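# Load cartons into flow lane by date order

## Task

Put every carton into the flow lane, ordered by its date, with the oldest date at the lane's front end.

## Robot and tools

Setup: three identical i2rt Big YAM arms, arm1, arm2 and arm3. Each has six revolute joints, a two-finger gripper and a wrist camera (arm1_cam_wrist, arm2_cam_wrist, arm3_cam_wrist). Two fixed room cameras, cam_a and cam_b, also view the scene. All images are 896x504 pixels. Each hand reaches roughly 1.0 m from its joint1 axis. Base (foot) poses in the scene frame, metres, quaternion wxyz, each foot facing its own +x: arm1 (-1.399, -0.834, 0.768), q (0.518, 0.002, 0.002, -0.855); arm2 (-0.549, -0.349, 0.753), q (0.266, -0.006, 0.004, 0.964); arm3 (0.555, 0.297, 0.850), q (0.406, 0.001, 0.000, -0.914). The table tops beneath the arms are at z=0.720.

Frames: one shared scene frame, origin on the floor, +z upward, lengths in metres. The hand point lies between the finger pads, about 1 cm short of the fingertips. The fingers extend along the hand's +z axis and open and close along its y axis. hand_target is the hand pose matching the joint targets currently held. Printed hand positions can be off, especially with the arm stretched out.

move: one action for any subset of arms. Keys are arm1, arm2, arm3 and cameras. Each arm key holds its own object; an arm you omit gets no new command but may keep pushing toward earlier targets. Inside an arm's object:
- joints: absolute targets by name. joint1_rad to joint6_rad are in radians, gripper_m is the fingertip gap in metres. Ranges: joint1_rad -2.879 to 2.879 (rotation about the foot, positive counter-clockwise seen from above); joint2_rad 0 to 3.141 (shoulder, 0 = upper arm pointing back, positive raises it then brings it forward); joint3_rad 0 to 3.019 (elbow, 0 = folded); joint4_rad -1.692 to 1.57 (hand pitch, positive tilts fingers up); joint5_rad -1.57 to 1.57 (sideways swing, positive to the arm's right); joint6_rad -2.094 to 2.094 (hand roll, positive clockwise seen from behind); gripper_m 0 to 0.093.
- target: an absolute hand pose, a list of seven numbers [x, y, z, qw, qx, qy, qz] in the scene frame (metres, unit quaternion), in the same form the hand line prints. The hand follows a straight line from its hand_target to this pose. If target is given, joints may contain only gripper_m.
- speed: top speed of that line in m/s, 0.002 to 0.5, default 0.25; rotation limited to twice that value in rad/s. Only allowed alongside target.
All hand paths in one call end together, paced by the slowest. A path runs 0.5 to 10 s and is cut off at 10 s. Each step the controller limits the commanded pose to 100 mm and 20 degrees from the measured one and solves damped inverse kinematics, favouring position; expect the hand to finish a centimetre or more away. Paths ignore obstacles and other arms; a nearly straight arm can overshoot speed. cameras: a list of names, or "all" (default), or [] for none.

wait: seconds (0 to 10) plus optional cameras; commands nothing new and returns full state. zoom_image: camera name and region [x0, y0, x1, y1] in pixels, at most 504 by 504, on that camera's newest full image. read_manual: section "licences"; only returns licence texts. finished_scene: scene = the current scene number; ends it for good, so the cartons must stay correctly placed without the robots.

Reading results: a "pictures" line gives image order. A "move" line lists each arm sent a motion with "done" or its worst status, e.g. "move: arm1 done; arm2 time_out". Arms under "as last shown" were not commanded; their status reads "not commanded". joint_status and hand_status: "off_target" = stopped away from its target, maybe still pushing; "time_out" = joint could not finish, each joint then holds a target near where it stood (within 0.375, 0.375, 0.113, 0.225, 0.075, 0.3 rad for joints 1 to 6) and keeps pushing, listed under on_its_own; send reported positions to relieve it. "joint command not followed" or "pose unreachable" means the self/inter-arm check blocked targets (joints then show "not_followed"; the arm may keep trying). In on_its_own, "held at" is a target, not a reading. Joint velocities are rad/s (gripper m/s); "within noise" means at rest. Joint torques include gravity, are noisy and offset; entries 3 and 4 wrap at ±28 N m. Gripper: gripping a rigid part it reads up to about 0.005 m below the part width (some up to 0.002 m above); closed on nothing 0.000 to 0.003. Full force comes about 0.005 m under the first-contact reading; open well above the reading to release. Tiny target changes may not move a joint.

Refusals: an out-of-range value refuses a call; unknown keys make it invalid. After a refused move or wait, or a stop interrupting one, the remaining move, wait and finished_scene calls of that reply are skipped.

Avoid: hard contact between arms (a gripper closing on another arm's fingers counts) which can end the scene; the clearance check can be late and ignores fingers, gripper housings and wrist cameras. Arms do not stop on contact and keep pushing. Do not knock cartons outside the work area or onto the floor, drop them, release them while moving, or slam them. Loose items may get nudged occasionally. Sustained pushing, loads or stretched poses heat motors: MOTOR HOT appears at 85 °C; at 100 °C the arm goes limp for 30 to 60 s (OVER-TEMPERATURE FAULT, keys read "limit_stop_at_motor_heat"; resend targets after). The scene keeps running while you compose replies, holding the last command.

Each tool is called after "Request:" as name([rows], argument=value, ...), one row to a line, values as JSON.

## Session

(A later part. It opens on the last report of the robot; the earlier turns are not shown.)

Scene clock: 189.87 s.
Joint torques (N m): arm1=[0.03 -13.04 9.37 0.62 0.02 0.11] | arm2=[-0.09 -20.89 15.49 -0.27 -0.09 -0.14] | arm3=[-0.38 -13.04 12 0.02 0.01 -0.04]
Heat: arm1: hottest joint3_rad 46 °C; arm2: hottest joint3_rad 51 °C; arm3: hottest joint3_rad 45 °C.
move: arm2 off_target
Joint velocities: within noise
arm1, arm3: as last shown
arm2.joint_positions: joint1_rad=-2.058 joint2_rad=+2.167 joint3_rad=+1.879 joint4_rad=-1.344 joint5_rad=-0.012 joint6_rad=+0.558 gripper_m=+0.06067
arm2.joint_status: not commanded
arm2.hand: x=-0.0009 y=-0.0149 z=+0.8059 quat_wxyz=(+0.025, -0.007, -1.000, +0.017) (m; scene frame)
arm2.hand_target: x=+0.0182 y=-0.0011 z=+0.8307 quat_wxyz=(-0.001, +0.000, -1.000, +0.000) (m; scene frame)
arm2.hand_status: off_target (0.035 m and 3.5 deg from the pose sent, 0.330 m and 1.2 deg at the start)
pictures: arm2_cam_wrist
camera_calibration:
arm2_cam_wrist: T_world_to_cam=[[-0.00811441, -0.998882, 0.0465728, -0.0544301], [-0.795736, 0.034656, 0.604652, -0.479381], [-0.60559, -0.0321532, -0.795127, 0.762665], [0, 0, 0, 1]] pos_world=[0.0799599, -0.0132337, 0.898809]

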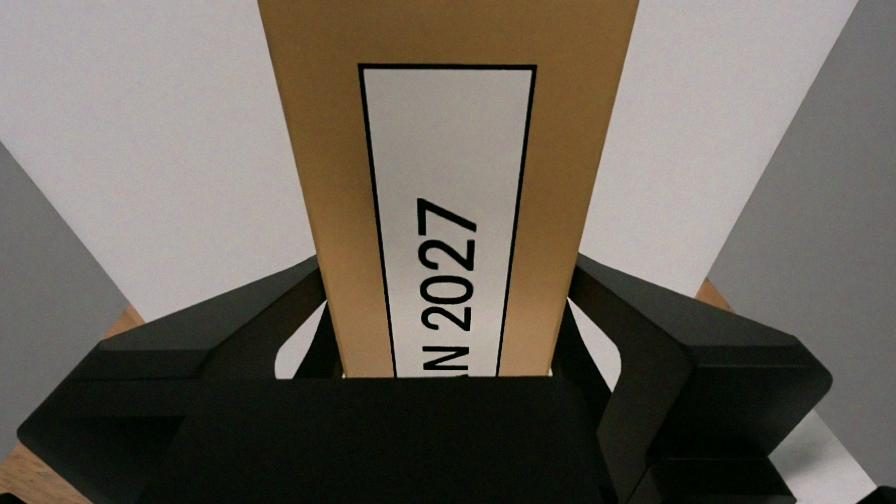

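Request:
move(arm2={"target": [0.02, 0.003, 0.768, 0, 0, 1, 0], "speed": 0.09}, cameras=[])

Request:
move(arm2={"joints": {"gripper_m": 0.09}}, cameras=["cam_b"])

Request:
move(arm2={"target": [-0.30, 0.0, 0.95, 0, 0, 1, 0], "speed": 0.28}, cameras=[])

Scene clock: 193.93 s.
Joint torques (N m): arm1=[0.03 -13.04 9.4 0.59 0.02 0.11] | arm2=[0.21 -19.25 10.66 0.62 -0.1 -0.08] | arm3=[-0.44 -13.1 12.01 -0.05 0.01 -0.02]
Heat: arm1: hottest joint3_rad 46 °C; arm2: hottest joint3_rad 51 °C; arm3: hottest joint3_rad 45 °C.
move: arm2 off_target
Joint velocities: within noise
arm1.joint_positions: joint1_rad=+1.008 joint2_rad=+1.400 joint3_rad=+1.396 joint4_rad=-1.406 joint5_rad=+0.001 joint6_rad=-0.007 gripper_m=+0.09195
arm1.joint_status: not commanded
arm1.hand: x=-1.1756 y=-1.2208 z=+1.0369 quat_wxyz=(-0.069, -0.494, -0.866, +0.038) (m; scene frame)
arm1.hand_target: x=-1.1775 y=-1.2249 z=+1.0390 quat_wxyz=(-0.074, -0.501, -0.862, +0.040) (m; scene frame)
arm1.hand_status: not commanded
arm2.joint_positions: joint1_rad=-2.058 joint2_rad=+2.207 joint3_rad=+1.879 joint4_rad=-1.241 joint5_rad=-0.012 joint6_rad=+0.557 gripper_m=+0.06067
arm2.joint_status: not commanded
arm2.hand: x=+0.0177 y=-0.0039 z=+0.7801 quat_wxyz=(-0.002, -0.006, -1.000, +0.000) (m; scene frame)
arm2.hand_target: x=+0.0196 y=+0.0028 z=+0.7681 quat_wxyz=(+0.000, +0.000, -1.000, +0.000) (m; scene frame)
arm2.hand_status: off_target (0.014 m and 0.8 deg from the pose sent, 0.047 m and 3.5 deg at the start)
arm3: as last shown
pictures: none
No camera images: "cameras" was empty.

Scene clock: 194.57 s.
Joint torques (N m): arm1=[-0.03 -12.98 9.39 0.59 0.01 0.11] | arm2=[0.21 -19.49 10.69 0.64 -0.06 -0.07] | arm3=[-0.44 -13.04 11.99 0.01 0 -0.02]
Heat: arm1: hottest joint3_rad 46 °C; arm2: hottest joint3_rad 51 °C; arm3: hottest joint3_rad 45 °C.
move: arm2 done
Joint velocities: within noise
arm1, arm3: as last shown
arm2.joint_positions: joint1_rad=-2.058 joint2_rad=+2.208 joint3_rad=+1.879 joint4_rad=-1.241 joint5_rad=-0.013 joint6_rad=+0.557 gripper_m=+0.08987
arm2.joint_status: all done
arm2.hand: x=+0.0176 y=-0.0037 z=+0.7796 quat_wxyz=(-0.002, -0.006, -1.000, +0.000) (m; scene frame)
arm2.hand_target: x=+0.0196 y=+0.0029 z=+0.7682 quat_wxyz=(+0.000, +0.000, -1.000, +0.000) (m; scene frame)
arm2.hand_status: not commanded
pictures: cam_b

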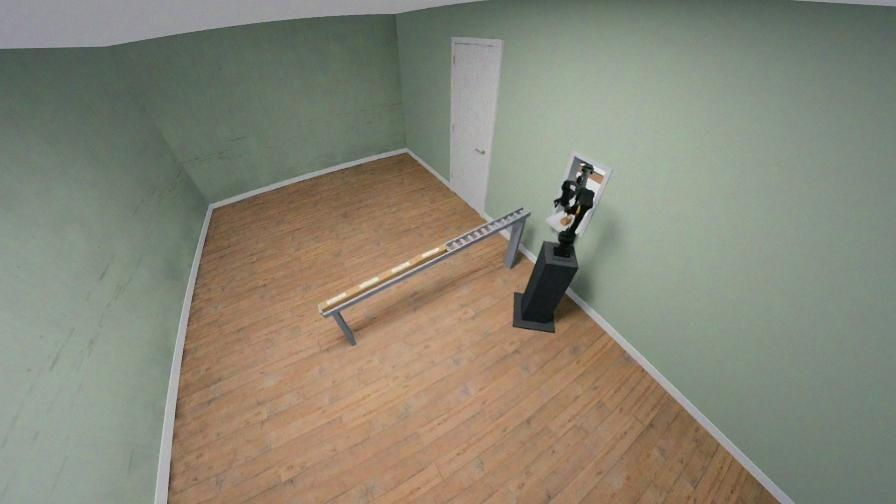

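Scene clock: 196.87 s.
Joint torques (N m): arm1=[0.03 -13.04 9.39 0.59 0.01 0.11] | arm2=[0.09 -10.52 8.39 -0.03 0.1 0.06] | arm3=[-0.56 -13.1 11.99 0.02 0.01 -0.02]
Heat: arm1: hottest joint3_rad 46 °C; arm2: hottest joint3_rad 51 °C; arm3: hottest joint3_rad 45 °C.
move: arm2 off_target
Joint velocities: within noise
arm1, arm3: as last shown
arm2.joint_positions: joint1_rad=-1.666 joint2_rad=+1.463 joint3_rad=+1.306 joint4_rad=-1.376 joint5_rad=-0.015 joint6_rad=+0.929 gripper_m=+0.08995
arm2.joint_status: not commanded
arm2.hand: x=-0.2945 y=+0.0052 z=+0.9605 quat_wxyz=(-0.010, +0.004, -1.000, -0.014) (m; scene frame)
arm2.hand_target: x=-0.2999 y=+0.0000 z=+0.9503 quat_wxyz=(+0.000, +0.000, -1.000, +0.000) (m; scene frame)
arm2.hand_status: off_target (0.013 m and 2.0 deg from the pose sent, 0.360 m and 0.8 deg at the start)
arm3.joint_positions: joint1_rad=+0.002 joint2_rad=+1.362 joint3_rad=+1.037 joint4_rad=-1.244 joint5_rad=+0.004 joint6_rad=+0.839 gripper_m=+0.09191
arm3.hand: x=+0.3046 y=+0.0215 z=+0.9965 quat_wxyz=(+0.001, -1.000, +0.000, +0.001) (m; scene frame)
pictures: none
No camera images: "cameras" was empty.

Request:
move(arm3={"target": [0.02, -0.007, 0.86, 0, 1, 0, 0], "speed": 0.35}, arm2={"joints": {"joint1_rad": 1.325, "joint2_rad": 1.357, "joint3_rad": 1.166, "joint4_rad": -1.381, "joint5_rad": 0, "joint6_rad": 0}}, cameras=["arm3_cam_wrist", "arm2_cam_wrist"])

Scene clock: 201.57 s.
Joint torques (N m): arm1=[0.03 -12.98 9.39 0.61 0.01 0.12] | arm2=[0.38 -9.64 8.35 0.1 0 -0.11] | arm3=[-0.03 -24.41 13.34 0.01 0 -0.04]
Heat: arm1: hottest joint3_rad 46 °C; arm2: hottest joint3_rad 51 °C; arm3: hottest joint3_rad 45 °C.
move: arm2 done; arm3 off_target
Joint velocities: within noise
arm1: as last shown
arm2.joint_positions: joint1_rad=+1.320 joint2_rad=+1.362 joint3_rad=+1.185 joint4_rad=-1.375 joint5_rad=-0.001 joint6_rad=+0.010 gripper_m=+0.09001
arm2.joint_status: all done
arm2.hand: x=-0.8281 y=-0.6213 z=+0.9558 quat_wxyz=(+0.011, +0.927, +0.376, -0.007) (m; scene frame)
arm2.hand_target: x=-0.8211 y=-0.6171 z=+0.9502 quat_wxyz=(+0.007, +0.924, +0.383, +0.003) (m; scene frame)
arm2.hand_status: not commanded
arm3.joint_positions: joint1_rad=-0.316 joint2_rad=+2.070 joint3_rad=+1.605 joint4_rad=-1.106 joint5_rad=+0.003 joint6_rad=+0.527 gripper_m=+0.09191
arm3.joint_status: not commanded
arm3.hand: x=+0.0299 y=-0.0017 z=+0.8622 quat_wxyz=(+0.002, -1.000, +0.004, +0.000) (m; scene frame)
arm3.hand_target: x=+0.0203 y=-0.0067 z=+0.8600 quat_wxyz=(+0.000, -1.000, +0.000, +0.000) (m; scene frame)
arm3.hand_status: off_target (0.011 m and 0.5 deg from the pose sent, 0.317 m and 0.2 deg at the start)
pictures: arm2_cam_wrist, arm3_cam_wrist
camera_calibration:
arm2_cam_wrist: T_world_to_cam=[[-0.700083, 0.714055, -0.00286554, -0.135241], [0.596086, 0.586622, 0.54823, 0.342062], [0.393147, 0.382098, -0.836323, 1.48527], [0, 0, 0, 1]] pos_world=[-0.882508, -0.67161, 1.05425]
arm3_cam_wrist: T_world_to_cam=[[0.0234022, 0.999726, 0.000542062, 0.00142741], [0.802428, -0.0191071, 0.596444, -0.536389], [0.59629, -0.0135231, -0.802655, 0.797236], [0, 0, 0, 1]] pos_world=[-0.0450043, -0.000894739, 0.95983]

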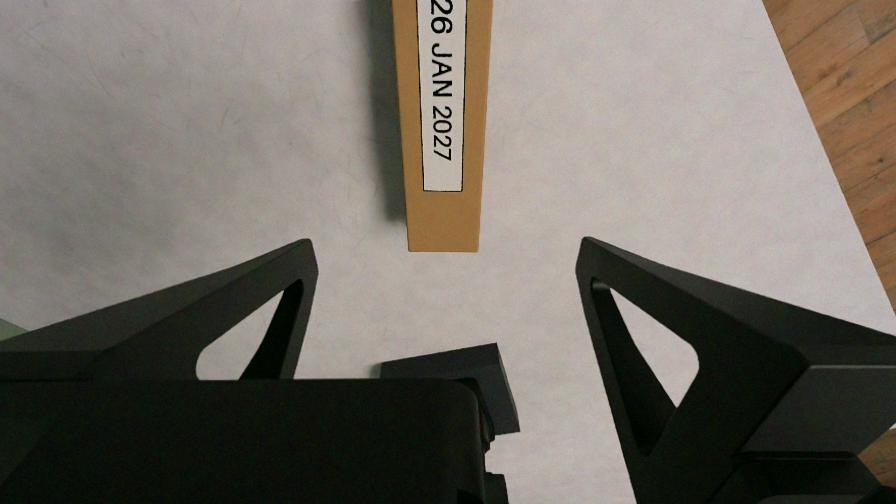

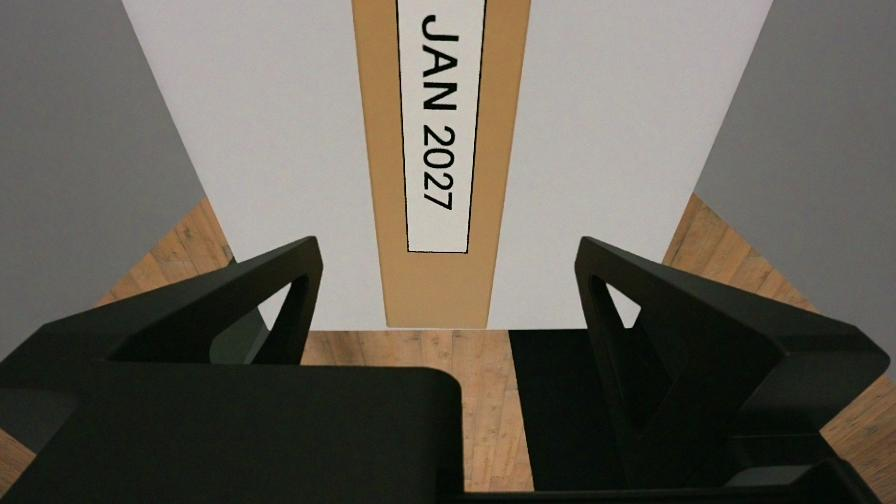

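Request:
move(arm3={"target": [0.02, -0.009, 0.765, 0, 1, 0, 0], "speed": 0.12}, arm2={"target": [-0.847, -0.642, 0.745, 0, 0.9255, 0.3786, 0], "speed": 0.2}, cameras=[])

Request:
move(arm3={"joints": {"gripper_m": 0.052}}, arm2={"joints": {"gripper_m": 0.054}}, cameras=["arm2_cam_wrist"])

Request:
move(arm3={"target": [0.30, 0.02, 1.0, 0, 1, 0, 0], "speed": 0.35}, cameras=[])

Scene clock: 210.87 s.
Joint torques (N m): arm1=[0.09 -13.04 9.39 0.59 0.02 0.11] | arm2=[0.21 -10.7 6.78 0.84 0.05 -0.05] | arm3=[0.32 -24.88 9.22 0.73 -0.01 -0.01]
Heat: arm1: hottest joint3_rad 46 °C; arm2: hottest joint3_rad 51 °C; arm3: hottest joint3_rad 45 °C.
move: arm2 done; arm3 off_target
Joint velocities: within noise
arm1: as last shown
arm2.joint_positions: joint1_rad=+1.320 joint2_rad=+1.687 joint3_rad=+0.962 joint4_rad=-0.835 joint5_rad=+0.013 joint6_rad=+0.010 gripper_m=+0.09001
arm2.joint_status: not commanded
arm2.hand: x=-0.8501 y=-0.6440 z=+0.7531 quat_wxyz=(+0.003, +0.927, +0.376, -0.005) (m; scene frame)
arm2.hand_target: x=-0.8469 y=-0.6420 z=+0.7452 quat_wxyz=(+0.000, +0.926, +0.379, +0.000) (m; scene frame)
arm2.hand_status: done (0.009 m and 0.8 deg from the pose sent, 0.213 m and 1.5 deg at the start)
arm3.joint_positions: joint1_rad=-0.316 joint2_rad=+2.201 joint3_rad=+1.595 joint4_rad=-0.946 joint5_rad=+0.003 joint6_rad=+0.527 gripper_m=+0.09191
arm3.joint_status: not commanded
arm3.hand: x=+0.0173 y=-0.0090 z=+0.7824 quat_wxyz=(-0.004, -1.000, +0.004, +0.008) (m; scene frame)
arm3.hand_target: x=+0.0204 y=-0.0087 z=+0.7653 quat_wxyz=(+0.000, -1.000, +0.000, +0.000) (m; scene frame)
arm3.hand_status: off_target (0.018 m and 1.1 deg from the pose sent, 0.098 m and 0.5 deg at the start)
pictures: none
No camera images: "cameras" was empty.

Scene clock: 211.50 s.
Joint torques (N m): arm1=[-0.03 -13.04 9.37 0.61 0.01 0.11] | arm2=[0.15 -10.87 6.86 0.79 0.14 -0.05] | arm3=[0.21 -25.17 9.2 0.83 -0.03 -0.01]
Heat: arm1: hottest joint3_rad 46 °C; arm2: hottest joint3_rad 51 °C; arm3: hottest joint3_rad 45 °C.
move: arm2 off_target; arm3 off_target
Joint velocities: within noise
arm1: as last shown
arm2.joint_positions: joint1_rad=+1.321 joint2_rad=+1.687 joint3_rad=+0.962 joint4_rad=-0.834 joint5_rad=+0.011 joint6_rad=+0.010 gripper_m=+0.06071
arm2.joint_status: gripper_m off_target (ended at +0.06074, target +0.05400)
arm2.hand: x=-0.8498 y=-0.6446 z=+0.7531 quat_wxyz=(+0.004, +0.926, +0.376, -0.005) (m; scene frame)
arm2.hand_target: x=-0.8470 y=-0.6419 z=+0.7452 quat_wxyz=(+0.000, +0.926, +0.379, +0.000) (m; scene frame)
arm2.hand_status: not commanded
arm3.joint_positions: joint1_rad=-0.316 joint2_rad=+2.201 joint3_rad=+1.595 joint4_rad=-0.946 joint5_rad=+0.004 joint6_rad=+0.527 gripper_m=+0.05834
arm3.joint_status: gripper_m off_target (ended at +0.05837, target +0.05200)
arm3.hand: x=+0.0172 y=-0.0089 z=+0.7824 quat_wxyz=(-0.003, -1.000, +0.004, +0.008) (m; scene frame)
arm3.hand_target: x=+0.0203 y=-0.0086 z=+0.7653 quat_wxyz=(+0.000, -1.000, +0.000, +0.000) (m; scene frame)
arm3.hand_status: not commanded
pictures: arm2_cam_wrist
camera_calibration:
arm2_cam_wrist: T_world_to_cam=[[-0.70056, 0.713537, 0.00902746, -0.144091], [0.597184, 0.579304, 0.554777, 0.471078], [0.390624, 0.394045, -0.83195, 1.33542], [0, 0, 0, 1]] pos_world=[-0.903911, -0.696298, 0.850958]

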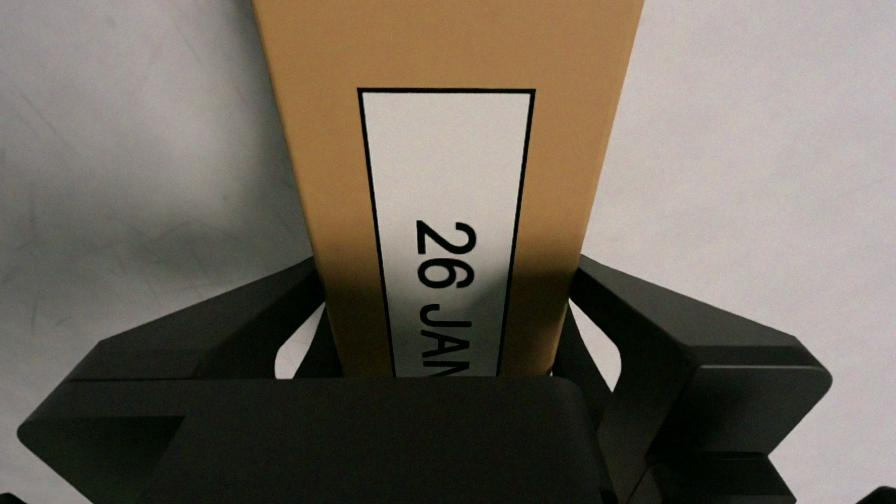

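Scene clock: 213.60 s.
Joint torques (N m): arm1=[0.09 -13.04 9.39 0.59 0.02 0.11] | arm2=[0.09 -10.87 6.86 0.8 0.14 -0.05] | arm3=[0.85 -14.74 11.7 0.02 0.25 0.16]
Heat: arm1: hottest joint3_rad 46 °C; arm2: hottest joint3_rad 51 °C; arm3: hottest joint3_rad 45 °C.
move: arm3 done
Joint velocities: within noise
arm1, arm2: as last shown
arm3.joint_positions: joint1_rad=-0.015 joint2_rad=+1.379 joint3_rad=+1.039 joint4_rad=-1.244 joint5_rad=-0.003 joint6_rad=+0.821 gripper_m=+0.05834
arm3.joint_status: not commanded
arm3.hand: x=+0.3000 y=+0.0242 z=+0.9916 quat_wxyz=(+0.004, -1.000, +0.000, -0.007) (m; scene frame)
arm3.hand_target: x=+0.3000 y=+0.0201 z=+1.0000 quat_wxyz=(+0.000, -1.000, +0.000, +0.000) (m; scene frame)
arm3.hand_status: done (0.009 m and 0.9 deg from the pose sent, 0.358 m and 1.1 deg at the start)
pictures: none
No camera images: "cameras" was empty.

Request:
move(arm3={"target": [0.70, -0.345, 0.90, 0, 1, 0, 0], "speed": 0.4}, arm2={"target": [-0.835, -0.63, 0.97, 0, 0.9255, 0.3786, 0], "speed": 0.3}, cameras=[])

Request:
move(arm3={"target": [0.70, -0.349, 0.785, 0, 0.99966, 0, -0.02618], "speed": 0.15}, arm2={"joints": {"joint1_rad": -1.651, "joint2_rad": 1.489, "joint3_rad": 1.253, "joint4_rad": -1.335, "joint5_rad": 0, "joint6_rad": 0.951}}, cameras=["arm3_cam_wrist"])

Scene clock: 220.97 s.
Joint torques (N m): arm1=[0.03 -12.98 9.37 0.61 0.01 0.11] | arm2=[0.62 -10.4 15.86 -0.38 0.04 0.03] | arm3=[-0.5 -28.16 15.45 -0.25 0.28 0.19]
Heat: arm1: hottest joint3_rad 46 °C; arm2: hottest joint3_rad 51 °C; arm3: hottest joint3_rad 45 °C.
move: arm2 off_target; arm3 off_target
Joint velocities: within noise
arm1: as last shown
arm2.joint_positions: joint1_rad=+1.323 joint2_rad=+1.401 joint3_rad=+1.172 joint4_rad=-1.420 joint5_rad=+0.013 joint6_rad=+0.010 gripper_m=+0.06071
arm2.joint_status: not commanded
arm2.hand: x=-0.8196 y=-0.6114 z=+0.9370 quat_wxyz=(-0.014, +0.925, +0.377, +0.036) (m; scene frame)
arm2.hand_target: x=-0.8333 y=-0.6283 z=+0.9700 quat_wxyz=(+0.001, +0.926, +0.379, +0.000) (m; scene frame)
arm2.hand_status: off_target (0.041 m and 4.4 deg from the pose sent, 0.218 m and 0.8 deg at the start)
arm3.joint_positions: joint1_rad=+0.966 joint2_rad=+2.162 joint3_rad=+1.822 joint4_rad=-1.269 joint5_rad=-0.003 joint6_rad=+1.785 gripper_m=+0.05834
arm3.joint_status: not commanded
arm3.hand: x=+0.7014 y=-0.3253 z=+0.8844 quat_wxyz=(+0.019, -1.000, -0.009, +0.002) (m; scene frame)
arm3.hand_target: x=+0.6998 y=-0.3439 z=+0.9004 quat_wxyz=(-0.001, -1.000, +0.000, +0.000) (m; scene frame)
arm3.hand_status: off_target (0.025 m and 2.4 deg from the pose sent, 0.552 m and 0.9 deg at the start; pose on its path clipped on 11 of 76 steps)
pictures: none
No camera images: "cameras" was empty.

Scene clock: 223.50 s.
Joint torques (N m): arm1=[0.03 -12.98 9.39 0.59 0.02 0.11] | arm2=[-0.09 -12.86 12.68 -0.32 -0.05 0.09] | arm3=[0.38 -30.27 10.55 0.46 0.33 0.16]
Heat: arm1: hottest joint3_rad 46 °C; arm2: hottest joint3_rad 51 °C; arm3: hottest joint3_rad 45 °C.
move: arm2 done; arm3 off_target
Joint velocities: within noise
arm1.joint_positions: joint1_rad=+1.008 joint2_rad=+1.400 joint3_rad=+1.396 joint4_rad=-1.406 joint5_rad=+0.001 joint6_rad=-0.007 gripper_m=+0.09195
arm1.joint_status: not commanded
arm1.hand: x=-1.1756 y=-1.2208 z=+1.0369 quat_wxyz=(-0.069, -0.494, -0.866, +0.038) (m; scene frame)
arm1.hand_target: x=-1.1775 y=-1.2249 z=+1.0390 quat_wxyz=(-0.074, -0.501, -0.862, +0.040) (m; scene frame)
arm1.hand_status: not commanded
arm2.joint_positions: joint1_rad=-1.651 joint2_rad=+1.507 joint3_rad=+1.211 joint4_rad=-1.325 joint5_rad=+0.003 joint6_rad=+0.941 gripper_m=+0.06073
arm2.joint_status: all done
arm2.hand: x=-0.3063 y=-0.0072 z=+0.9070 quat_wxyz=(+0.009, +0.005, -1.000, +0.027) (m; scene frame)
arm2.hand_target: x=-0.3003 y=+0.0026 z=+0.9296 quat_wxyz=(-0.005, +0.000, -1.000, +0.006) (m; scene frame)
arm2.hand_status: not commanded
arm3.joint_positions: joint1_rad=+0.966 joint2_rad=+2.324 joint3_rad=+1.811 joint4_rad=-1.095 joint5_rad=+0.048 joint6_rad=+1.797 gripper_m=+0.05834
arm3.joint_status: not commanded
arm3.hand: x=+0.6964 y=-0.3409 z=+0.7776 quat_wxyz=(+0.013, -1.000, -0.003, +0.026) (m; scene frame)
arm3.hand_target: x=+0.7001 y=-0.3488 z=+0.7852 quat_wxyz=(+0.000, -1.000, +0.000, +0.026) (m; scene frame)
arm3.hand_status: off_target (0.012 m and 1.5 deg from the pose sent, 0.102 m and 3.7 deg at the start)
pictures: arm3_cam_wrist
camera_calibration:
arm3_cam_wrist: T_world_to_cam=[[0.0104156, 0.999688, 0.022681, 0.316804], [0.833577, -0.0212086, 0.551997, -1.01509], [0.552306, 0.0131569, -0.833538, 0.391011], [0, 0, 0, 1]] pos_world=[0.626898, -0.343379, 0.879064]

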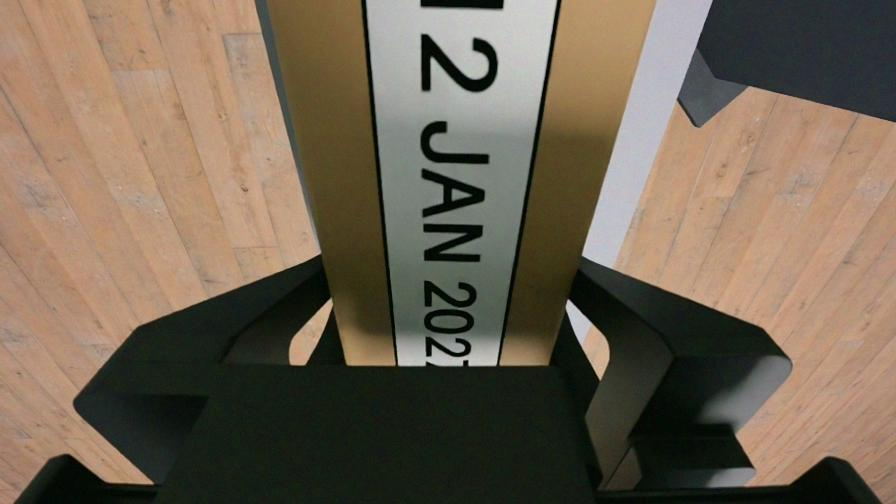

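Request:
move(arm3={"target": [0.70, -0.343, 0.762, 0, 0.99966, 0, -0.02618], "speed": 0.1}, arm2={"target": [0.02, 0.0, 0.83, 0, 0, 1, 0], "speed": 0.25}, cameras=["arm3_cam_wrist"])

Scene clock: 228.93 s.
Joint torques (N m): arm1=[0.03 -12.98 9.39 0.62 0.02 0.11] | arm2=[-0.09 -21.25 15.66 -0.46 -0.08 -0.12] | arm3=[0.56 -28.69 8.95 1.16 0.15 0.15]
Heat: arm1: hottest joint3_rad 46 °C; arm2: hottest joint3_rad 51 °C; arm3: hottest joint3_rad 45 °C.
move: arm2 off_target; arm3 off_target
Joint velocities: within noise
arm1: as last shown
arm2.joint_positions: joint1_rad=-2.058 joint2_rad=+2.170 joint3_rad=+1.875 joint4_rad=-1.343 joint5_rad=-0.012 joint6_rad=+0.558 gripper_m=+0.06073
arm2.joint_status: not commanded
arm2.hand: x=-0.0018 y=-0.0156 z=+0.8030 quat_wxyz=(+0.027, -0.007, -0.999, +0.018) (m; scene frame)
arm2.hand_target: x=+0.0180 y=-0.0013 z=+0.8308 quat_wxyz=(-0.001, +0.000, -1.000, +0.000) (m; scene frame)
arm2.hand_status: off_target (0.038 m and 3.8 deg from the pose sent, 0.335 m and 3.3 deg at the start)
arm3.joint_positions: joint1_rad=+0.966 joint2_rad=+2.324 joint3_rad=+1.793 joint4_rad=-1.062 joint5_rad=+0.053 joint6_rad=+1.799 gripper_m=+0.05834
arm3.joint_status: not commanded
arm3.hand: x=+0.6957 y=-0.3418 z=+0.7719 quat_wxyz=(+0.004, -1.000, -0.002, +0.027) (m; scene frame)
arm3.hand_target: x=+0.6999 y=-0.3428 z=+0.7623 quat_wxyz=(+0.000, -1.000, +0.000, +0.026) (m; scene frame)
arm3.hand_status: off_target (0.011 m and 0.6 deg from the pose sent, 0.016 m and 1.5 deg at the start)
pictures: arm3_cam_wrist
camera_calibration:
arm3_cam_wrist: T_world_to_cam=[[0.011844, 0.999915, 0.00536286, 0.330347], [0.834367, -0.0128386, 0.55106, -1.00828], [0.551082, -0.00205216, -0.834449, 0.383005], [0, 0, 0, 1]] pos_world=[0.626299, -0.342478, 0.873451]

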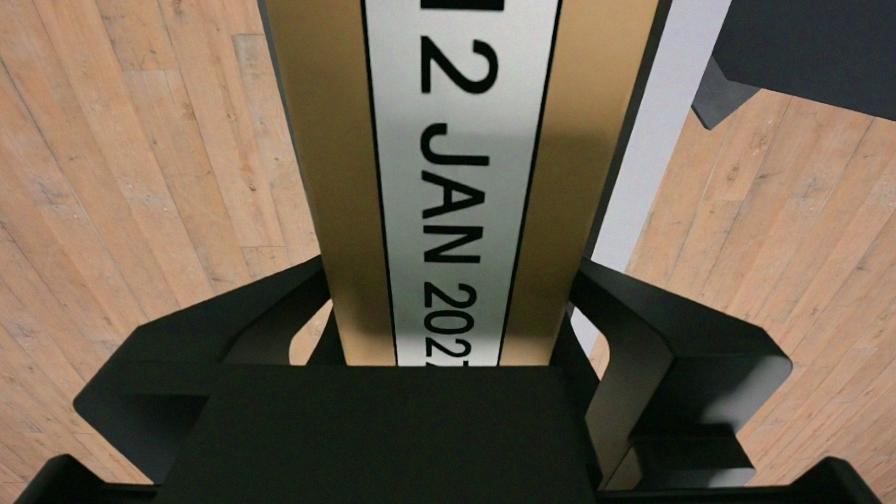

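Request:
move(arm3={"target": [0.70, -0.334, 0.773, 0, 0.99966, 0, -0.02618], "speed": 0.1}, arm2={"target": [0.02, 0.003, 0.768, 0, 0, 1, 0], "speed": 0.09}, cameras=["arm3_cam_wrist"])

Scene clock: 234.43 s.
Joint torques (N m): arm1=[0.03 -13.04 9.4 0.61 0.02 0.11] | arm2=[0.26 -19.49 10.95 0.68 -0.1 -0.08] | arm3=[0.79 -30.39 8.34 0.27 -0.01 0.19]
Heat: arm1: hottest joint3_rad 46 °C; arm2: hottest joint3_rad 54 °C; arm3: hottest joint3_rad 44 °C.
move: arm2 off_target; arm3 done
Joint velocities: within noise
arm1: as last shown
arm2.joint_positions: joint1_rad=-2.058 joint2_rad=+2.208 joint3_rad=+1.875 joint4_rad=-1.242 joint5_rad=-0.012 joint6_rad=+0.557 gripper_m=+0.06073
arm2.joint_status: not commanded
arm2.hand: x=+0.0165 y=-0.0050 z=+0.7781 quat_wxyz=(+0.000, -0.007, -1.000, +0.002) (m; scene frame)
arm2.hand_target: x=+0.0197 y=+0.0027 z=+0.7680 quat_wxyz=(+0.000, +0.000, -1.000, +0.000) (m; scene frame)
arm2.hand_status: off_target (0.013 m and 0.8 deg from the pose sent, 0.045 m and 3.8 deg at the start)
arm3.joint_positions: joint1_rad=+0.967 joint2_rad=+2.309 joint3_rad=+1.763 joint4_rad=-1.037 joint5_rad=+0.057 joint6_rad=+1.799 gripper_m=+0.05834
arm3.joint_status: not commanded
arm3.hand: x=+0.6945 y=-0.3377 z=+0.7712 quat_wxyz=(+0.000, -1.000, -0.002, +0.028) (m; scene frame)
arm3.hand_target: x=+0.6998 y=-0.3340 z=+0.7729 quat_wxyz=(+0.000, -1.000, +0.000, +0.026) (m; scene frame)
arm3.hand_status: done (0.007 m and 0.3 deg from the pose sent, 0.009 m and 0.6 deg at the start)
pictures: arm3_cam_wrist
camera_calibration:
arm3_cam_wrist: T_world_to_cam=[[0.0113822, 0.999927, -0.00411186, 0.333824], [0.835503, -0.00725118, 0.549438, -1.00451], [0.549368, -0.00968928, -0.835524, 0.382576], [0, 0, 0, 1]] pos_world=[0.625299, -0.337376, 0.872942]

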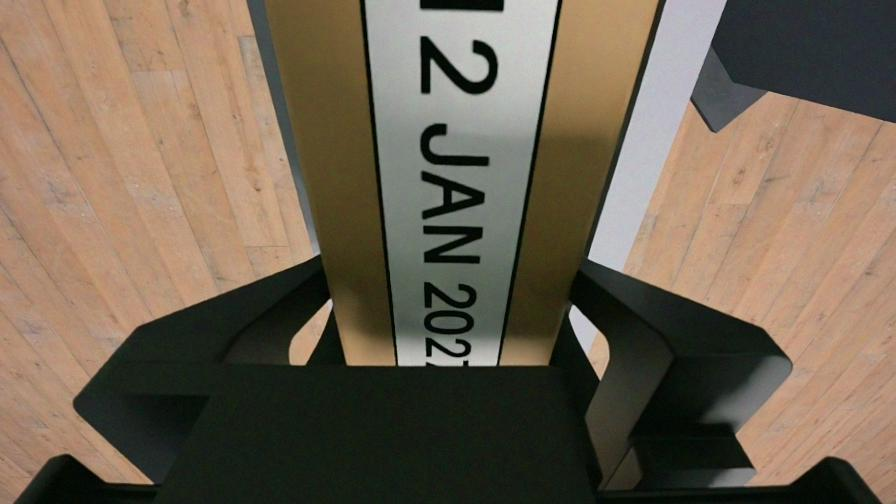

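Request:
move(arm3={"target": [0.70, -0.329, 0.756, 0, 0.99966, 0, -0.02618], "speed": 0.08}, arm2={"joints": {"gripper_m": 0.09}}, cameras=["arm3_cam_wrist"])

Scene clock: 239.13 s.
Joint torques (N m): arm1=[0.09 -12.98 9.37 0.58 0.02 0.11] | arm2=[0.32 -19.55 10.93 0.69 -0.05 -0.08] | arm3=[0.91 -28.45 7.77 0.49 -0.21 0.23]
Heat: arm1: hottest joint3_rad 46 °C; arm2: hottest joint3_rad 54 °C; arm3: hottest joint3_rad 44 °C.
move: arm2 done; arm3 off_target
Joint velocities: within noise
arm1: as last shown
arm2.joint_positions: joint1_rad=-2.058 joint2_rad=+2.208 joint3_rad=+1.875 joint4_rad=-1.242 joint5_rad=-0.013 joint6_rad=+0.557 gripper_m=+0.08994
arm2.joint_status: all done
arm2.hand: x=+0.0163 y=-0.0048 z=+0.7779 quat_wxyz=(+0.001, -0.007, -1.000, +0.001) (m; scene frame)
arm2.hand_target: x=+0.0197 y=+0.0028 z=+0.7681 quat_wxyz=(+0.000, +0.000, -1.000, +0.000) (m; scene frame)
arm2.hand_status: not commanded
arm3.joint_positions: joint1_rad=+0.968 joint2_rad=+2.303 joint3_rad=+1.742 joint4_rad=-1.002 joint5_rad=+0.063 joint6_rad=+1.799 gripper_m=+0.05834
arm3.joint_status: not commanded
arm3.hand: x=+0.6946 y=-0.3380 z=+0.7681 quat_wxyz=(-0.011, -1.000, -0.003, +0.029) (m; scene frame)
arm3.hand_target: x=+0.6998 y=-0.3289 z=+0.7563 quat_wxyz=(+0.000, -1.000, +0.000, +0.026) (m; scene frame)
arm3.hand_status: off_target (0.016 m and 1.3 deg from the pose sent, 0.018 m and 0.3 deg at the start)
pictures: arm3_cam_wrist
camera_calibration:
arm3_cam_wrist: T_world_to_cam=[[0.00988546, 0.999653, -0.0244272, 0.350721], [0.836092, 0.00513654, 0.548566, -0.998462], [0.548501, -0.0258462, -0.835751, 0.375278], [0, 0, 0, 1]] pos_world=[0.625498, -0.335771, 0.869928]

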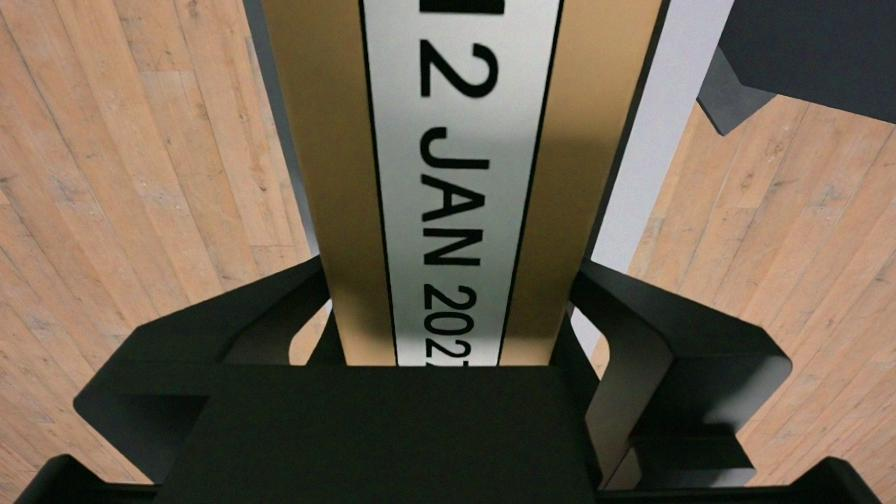

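Request:
move(arm3={"target": [0.70, -0.320, 0.758, 0, 0.99966, 0, -0.02618], "speed": 0.1}, arm2={"target": [-0.30, 0.0, 0.95, 0, 0, 1, 0], "speed": 0.28}, cameras=["arm3_cam_wrist"])

Scene clock: 249.33 s.
Joint torques (N m): arm1=[0.03 -12.98 9.39 0.61 0.01 0.11] | arm2=[0.15 -10.52 8.39 -0.03 0.1 0.07] | arm3=[0.73 -28.4 7.42 0.31 -0.22 0.26]
Heat: arm1: hottest joint3_rad 46 °C; arm2: hottest joint3_rad 54 °C; arm3: hottest joint3_rad 43 °C.
move: arm2 off_target; arm3 off_target
Joint velocities: within noise
arm1: as last shown
arm2.joint_positions: joint1_rad=-1.666 joint2_rad=+1.463 joint3_rad=+1.306 joint4_rad=-1.376 joint5_rad=-0.015 joint6_rad=+0.929 gripper_m=+0.08994
arm2.joint_status: not commanded
arm2.hand: x=-0.2945 y=+0.0052 z=+0.9605 quat_wxyz=(-0.010, +0.004, -1.000, -0.014) (m; scene frame)
arm2.hand_target: x=-0.2999 y=+0.0000 z=+0.9503 quat_wxyz=(+0.000, +0.000, -1.000, +0.000) (m; scene frame)
arm2.hand_status: off_target (0.013 m and 2.0 deg from the pose sent, 0.360 m and 0.8 deg at the start)
arm3.joint_positions: joint1_rad=+0.971 joint2_rad=+2.285 joint3_rad=+1.707 joint4_rad=-0.982 joint5_rad=+0.063 joint6_rad=+1.799 gripper_m=+0.05834
arm3.joint_status: not commanded
arm3.hand: x=+0.6943 y=-0.3310 z=+0.7683 quat_wxyz=(-0.012, -1.000, -0.004, +0.029) (m; scene frame)
arm3.hand_target: x=+0.6997 y=-0.3200 z=+0.7582 quat_wxyz=(+0.000, -1.000, +0.000, +0.026) (m; scene frame)
arm3.hand_status: off_target (0.016 m and 1.5 deg from the pose sent, 0.021 m and 1.3 deg at the start)
pictures: arm3_cam_wrist
camera_calibration:
arm3_cam_wrist: T_world_to_cam=[[0.00683369, 0.99958, -0.0281682, 0.348662], [0.835808, 0.00975496, 0.548935, -0.99701], [0.54898, -0.0272945, -0.83539, 0.374568], [0, 0, 0, 1]] pos_world=[0.625296, -0.328566, 0.870026]

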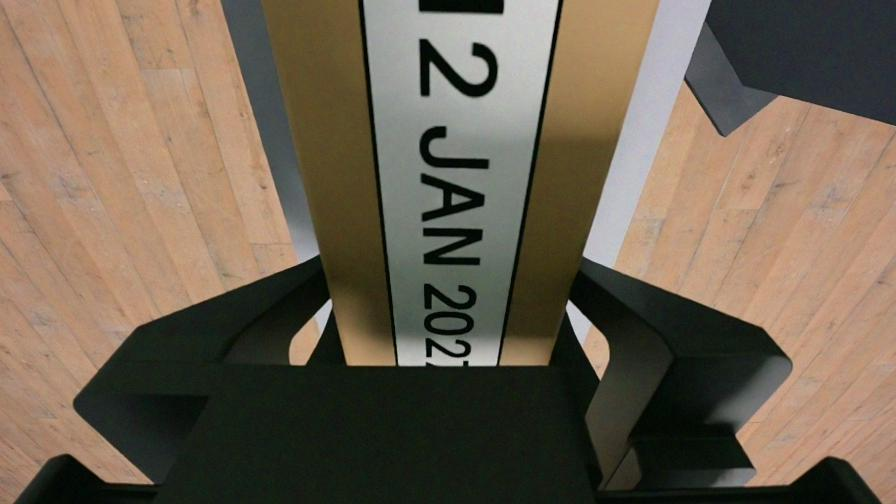

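Request:
move(arm3={"target": [0.70, -0.322, 0.748, 0, 0.99966, 0, -0.02618], "speed": 0.08}, cameras=["arm3_cam_wrist"])

Scene clock: 253.10 s.
Joint torques (N m): arm1=[0.09 -13.04 9.37 0.59 0.01 0.11] | arm2=[0.09 -10.46 8.39 -0.03 0.1 0.09] | arm3=[1.03 -26.64 7.87 0.55 -0.22 0.25]
Heat: arm1: hottest joint3_rad 46 °C; arm2: hottest joint3_rad 53 °C; arm3: hottest joint3_rad 43 °C.
move: arm3 off_target
Joint velocities: within noise
arm1, arm2: as last shown
arm3.joint_positions: joint1_rad=+0.971 joint2_rad=+2.285 joint3_rad=+1.706 joint4_rad=-0.976 joint5_rad=+0.063 joint6_rad=+1.799 gripper_m=+0.05834
arm3.joint_status: not commanded
arm3.hand: x=+0.6949 y=-0.3321 z=+0.7681 quat_wxyz=(-0.015, -0.999, -0.004, +0.028) (m; scene frame)
arm3.hand_target: x=+0.6998 y=-0.3214 z=+0.7484 quat_wxyz=(+0.000, -1.000, +0.000, +0.027) (m; scene frame)
arm3.hand_status: off_target (0.023 m and 1.8 deg from the pose sent, 0.023 m and 1.5 deg at the start)
pictures: arm3_cam_wrist
camera_calibration:
arm3_cam_wrist: T_world_to_cam=[[0.00652764, 0.999422, -0.0333677, 0.353914], [0.835121, 0.0129055, 0.549915, -0.996613], [0.550028, -0.0314557, -0.834554, 0.371411], [0, 0, 0, 1]] pos_world=[0.625696, -0.329165, 0.869825]

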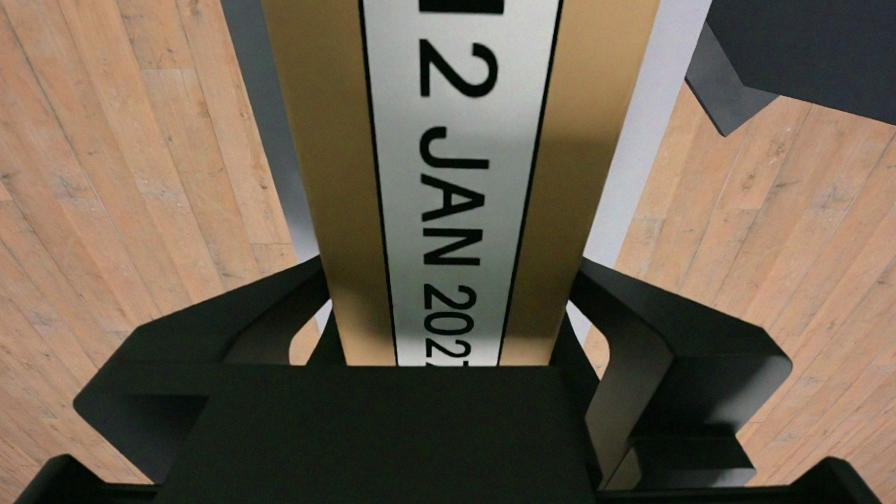

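Request:
move(arm3={"joints": {"gripper_m": 0.08}}, cameras=[])

Request:
wait(seconds=0.5, cameras=["arm3_cam_wrist"])

Request:
move(arm3={"target": [0.69, -0.328, 0.92, 0, 1, 0, 0], "speed": 0.28}, cameras=["arm3_cam_wrist"])

Scene clock: 259.50 s.
Joint torques (N m): arm1=[0.03 -12.98 9.39 0.59 0.01 0.12] | arm2=[0.09 -10.52 8.39 -0.05 0.1 0.09] | arm3=[0.85 -26.75 8.62 0.42 0.04 0.17]
Heat: arm1: hottest joint3_rad 46 °C; arm2: hottest joint3_rad 52 °C; arm3: hottest joint3_rad 42 °C.
move: arm3 done
Joint velocities: within noise
arm1, arm2: as last shown
arm3.joint_positions: joint1_rad=+0.971 joint2_rad=+2.285 joint3_rad=+1.699 joint4_rad=-0.973 joint5_rad=+0.056 joint6_rad=+1.806 gripper_m=+0.07841
arm3.joint_status: all done
arm3.hand: x=+0.6955 y=-0.3293 z=+0.7656 quat_wxyz=(-0.012, -1.000, +0.000, +0.025) (m; scene frame)
arm3.hand_target: x=+0.6998 y=-0.3215 z=+0.7485 quat_wxyz=(+0.000, -1.000, +0.000, +0.027) (m; scene frame)
arm3.hand_status: not commanded
pictures: none
No camera images: "cameras" was empty.

Scene clock: 260.00 s.
Joint torques (N m): arm1=[0.03 -13.04 9.37 0.59 0.01 0.11] | arm2=[0.21 -10.52 8.39 -0.05 0.1 0.09] | arm3=[0.91 -26.46 8.57 0.44 0.04 0.17]
Heat: arm1: hottest joint3_rad 46 °C; arm2: hottest joint3_rad 52 °C; arm3: hottest joint3_rad 42 °C.
Joint velocities: within noise
arm1.joint_positions: joint1_rad=+1.008 joint2_rad=+1.400 joint3_rad=+1.396 joint4_rad=-1.406 joint5_rad=+0.001 joint6_rad=-0.007 gripper_m=+0.09195
arm1.joint_status: not commanded
arm1.hand: x=-1.1756 y=-1.2208 z=+1.0369 quat_wxyz=(-0.069, -0.494, -0.866, +0.038) (m; scene frame)
arm1.hand_target: x=-1.1775 y=-1.2249 z=+1.0390 quat_wxyz=(-0.074, -0.501, -0.862, +0.040) (m; scene frame)
arm1.hand_status: not commanded
arm2.joint_positions: joint1_rad=-1.666 joint2_rad=+1.463 joint3_rad=+1.306 joint4_rad=-1.376 joint5_rad=-0.015 joint6_rad=+0.929 gripper_m=+0.08994
arm2.joint_status: not commanded
arm2.hand: x=-0.2945 y=+0.0052 z=+0.9605 quat_wxyz=(-0.010, +0.004, -1.000, -0.014) (m; scene frame)
arm2.hand_target: x=-0.2999 y=+0.0000 z=+0.9503 quat_wxyz=(+0.000, +0.000, -1.000, +0.000) (m; scene frame)
arm2.hand_status: not commanded
arm3.joint_positions: joint1_rad=+0.971 joint2_rad=+2.285 joint3_rad=+1.699 joint4_rad=-0.973 joint5_rad=+0.056 joint6_rad=+1.806 gripper_m=+0.07841
arm3.joint_status: all done
arm3.hand: x=+0.6955 y=-0.3293 z=+0.7656 quat_wxyz=(-0.012, -1.000, +0.000, +0.025) (m; scene frame)
arm3.hand_target: x=+0.6998 y=-0.3215 z=+0.7485 quat_wxyz=(+0.000, -1.000, +0.000, +0.027) (m; scene frame)
arm3.hand_status: not commanded
wait: 0.50 s; at rest by 0.27 s
pictures: arm3_cam_wrist
camera_calibration:
arm3_cam_wrist: T_world_to_cam=[[0.0141712, 0.999511, -0.0278873, 0.341525], [0.831716, 0.00369806, 0.555188, -1.00037], [0.55502, -0.031062, -0.831257, 0.363207], [0, 0, 0, 1]] pos_world=[0.6256, -0.326377, 0.866837]

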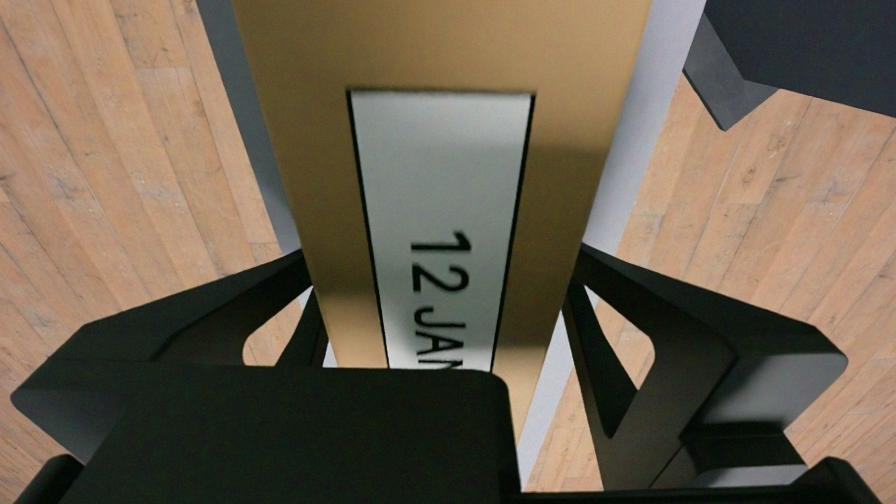

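Scene clock: 261.60 s.
Joint torques (N m): arm1=[0.03 -13.04 9.39 0.59 0.01 0.11] | arm2=[0.15 -10.58 8.4 -0.03 0.1 0.09] | arm3=[-0.79 -25 12.68 -0.03 0.03 -0.03]
Heat: arm1: hottest joint3_rad 46 °C; arm2: hottest joint3_rad 52 °C; arm3: hottest joint3_rad 43 °C.
move: arm3 off_target
Joint velocities: within noise
arm1, arm2: as last shown
arm3.joint_positions: joint1_rad=+0.959 joint2_rad=+2.073 joint3_rad=+1.797 joint4_rad=-1.278 joint5_rad=+0.005 joint6_rad=+1.794 gripper_m=+0.07994
arm3.joint_status: not commanded
arm3.hand: x=+0.6947 y=-0.3220 z=+0.9302 quat_wxyz=(-0.009, -1.000, -0.001, -0.001) (m; scene frame)
arm3.hand_target: x=+0.6899 y=-0.3276 z=+0.9200 quat_wxyz=(+0.000, -1.000, +0.000, +0.000) (m; scene frame)
arm3.hand_status: off_target (0.013 m and 1.0 deg from the pose sent, 0.154 m and 3.2 deg at the start; pose on its path clipped on 6 of 48 steps)
pictures: arm3_cam_wrist
camera_calibration:
arm3_cam_wrist: T_world_to_cam=[[0.0146313, 0.999702, -0.019534, 0.330791], [0.802363, -0.0000809866, 0.596837, -1.11076], [0.596657, -0.0244058, -0.802125, 0.446829], [0, 0, 0, 1]] pos_world=[0.61979, -0.319877, 1.02782]

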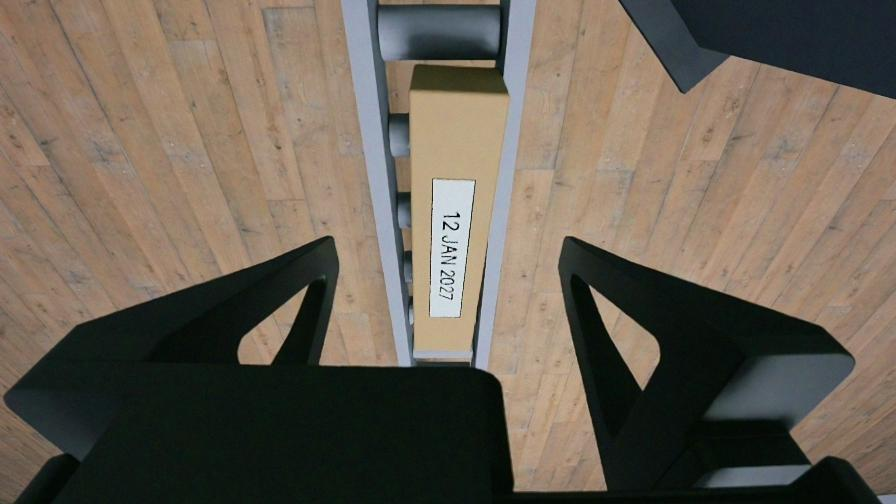

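Request:
move(arm3={"target": [0.30, 0.02, 1.0, 0, 1, 0, 0], "speed": 0.45}, cameras=["cam_b"])

Request:
move(arm3={"joints": {"gripper_m": 0.092}}, cameras=[])

Request:
move(arm3={"target": [0.02, -0.008, 0.86, 0, 1, 0, 0], "speed": 0.38}, cameras=["arm3_cam_wrist"])

Scene clock: 269.13 s.
Joint torques (N m): arm1=[0.03 -13.04 9.37 0.58 0.01 0.11] | arm2=[0.15 -10.46 8.39 -0.05 0.1 0.09] | arm3=[-0.5 -12.86 12.33 -0.01 0.01 -0.03]
Heat: arm1: hottest joint3_rad 46 °C; arm2: hottest joint3_rad 51 °C; arm3: hottest joint3_rad 43 °C.
move: arm3 done
Joint velocities: within noise
arm1, arm2: as last shown
arm3.joint_positions: joint1_rad=+0.003 joint2_rad=+1.360 joint3_rad=+1.033 joint4_rad=-1.243 joint5_rad=+0.004 joint6_rad=+0.840 gripper_m=+0.07994
arm3.joint_status: not commanded
arm3.hand: x=+0.3056 y=+0.0222 z=+0.9959 quat_wxyz=(+0.001, -1.000, +0.000, +0.001) (m; scene frame)
arm3.hand_target: x=+0.3000 y=+0.0200 z=+1.0000 quat_wxyz=(+0.000, -1.000, +0.000, +0.000) (m; scene frame)
arm3.hand_status: done (0.007 m and 0.2 deg from the pose sent, 0.527 m and 1.0 deg at the start)
pictures: cam_b

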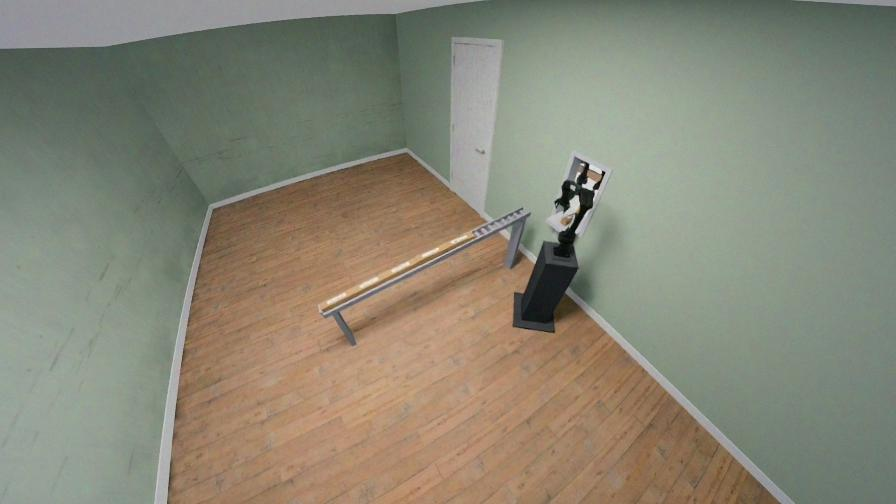

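Scene clock: 269.63 s.
Joint torques (N m): arm1=[0.15 -13.04 9.4 0.58 0.01 0.11] | arm2=[0.09 -10.52 8.39 -0.02 0.1 0.09] | arm3=[-0.56 -12.81 12.31 0.01 0.01 -0.04]
Heat: arm1: hottest joint3_rad 46 °C; arm2: hottest joint3_rad 51 °C; arm3: hottest joint3_rad 43 °C.
move: arm3 done
Joint velocities: within noise
arm1, arm2: as last shown
arm3.joint_positions: joint1_rad=+0.003 joint2_rad=+1.360 joint3_rad=+1.033 joint4_rad=-1.243 joint5_rad=+0.004 joint6_rad=+0.840 gripper_m=+0.09182
arm3.joint_status: all done
arm3.hand: x=+0.3056 y=+0.0222 z=+0.9959 quat_wxyz=(+0.001, -1.000, +0.000, +0.001) (m; scene frame)
arm3.hand_target: x=+0.3000 y=+0.0200 z=+1.0000 quat_wxyz=(+0.000, -1.000, +0.000, +0.000) (m; scene frame)
arm3.hand_status: not commanded
pictures: none
No camera images: "cameras" was empty.

Scene clock: 271.53 s.
Joint torques (N m): arm1=[0.09 -13.04 9.39 0.59 0.01 0.11] | arm2=[0.15 -10.52 8.39 -0.03 0.1 0.09] | arm3=[0.03 -24.47 13.34 -0.01 -0.02 -0.03]
Heat: arm1: hottest joint3_rad 46 °C; arm2: hottest joint3_rad 51 °C; arm3: hottest joint3_rad 43 °C.
move: arm3 off_target
Joint velocities: within noise
arm1, arm2: as last shown
arm3.joint_positions: joint1_rad=-0.314 joint2_rad=+2.071 joint3_rad=+1.607 joint4_rad=-1.107 joint5_rad=+0.003 joint6_rad=+0.529 gripper_m=+0.09191
arm3.joint_status: not commanded
arm3.hand: x=+0.0298 y=-0.0031 z=+0.8626 quat_wxyz=(+0.001, -1.000, +0.004, +0.000) (m; scene frame)
arm3.hand_target: x=+0.0203 y=-0.0079 z=+0.8601 quat_wxyz=(+0.000, -1.000, +0.000, +0.000) (m; scene frame)
arm3.hand_status: off_target (0.011 m and 0.4 deg from the pose sent, 0.318 m and 0.2 deg at the start)
pictures: arm3_cam_wrist
camera_calibration:
arm3_cam_wrist: T_world_to_cam=[[0.022917, 0.999737, 0.000173244, 0.00315605], [0.802867, -0.0185074, 0.59587, -0.536162], [0.595717, -0.0135165, -0.803081, 0.797861], [0, 0, 0, 1]] pos_world=[-0.0449045, -0.00229393, 0.960229]

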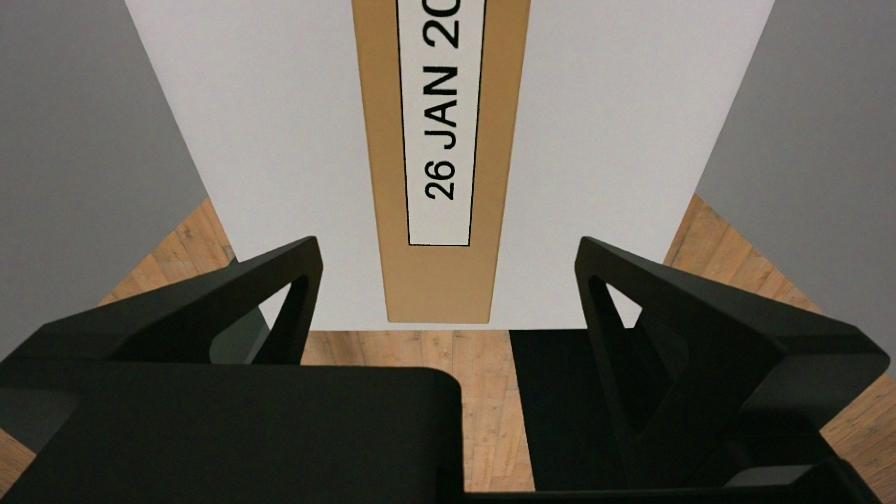

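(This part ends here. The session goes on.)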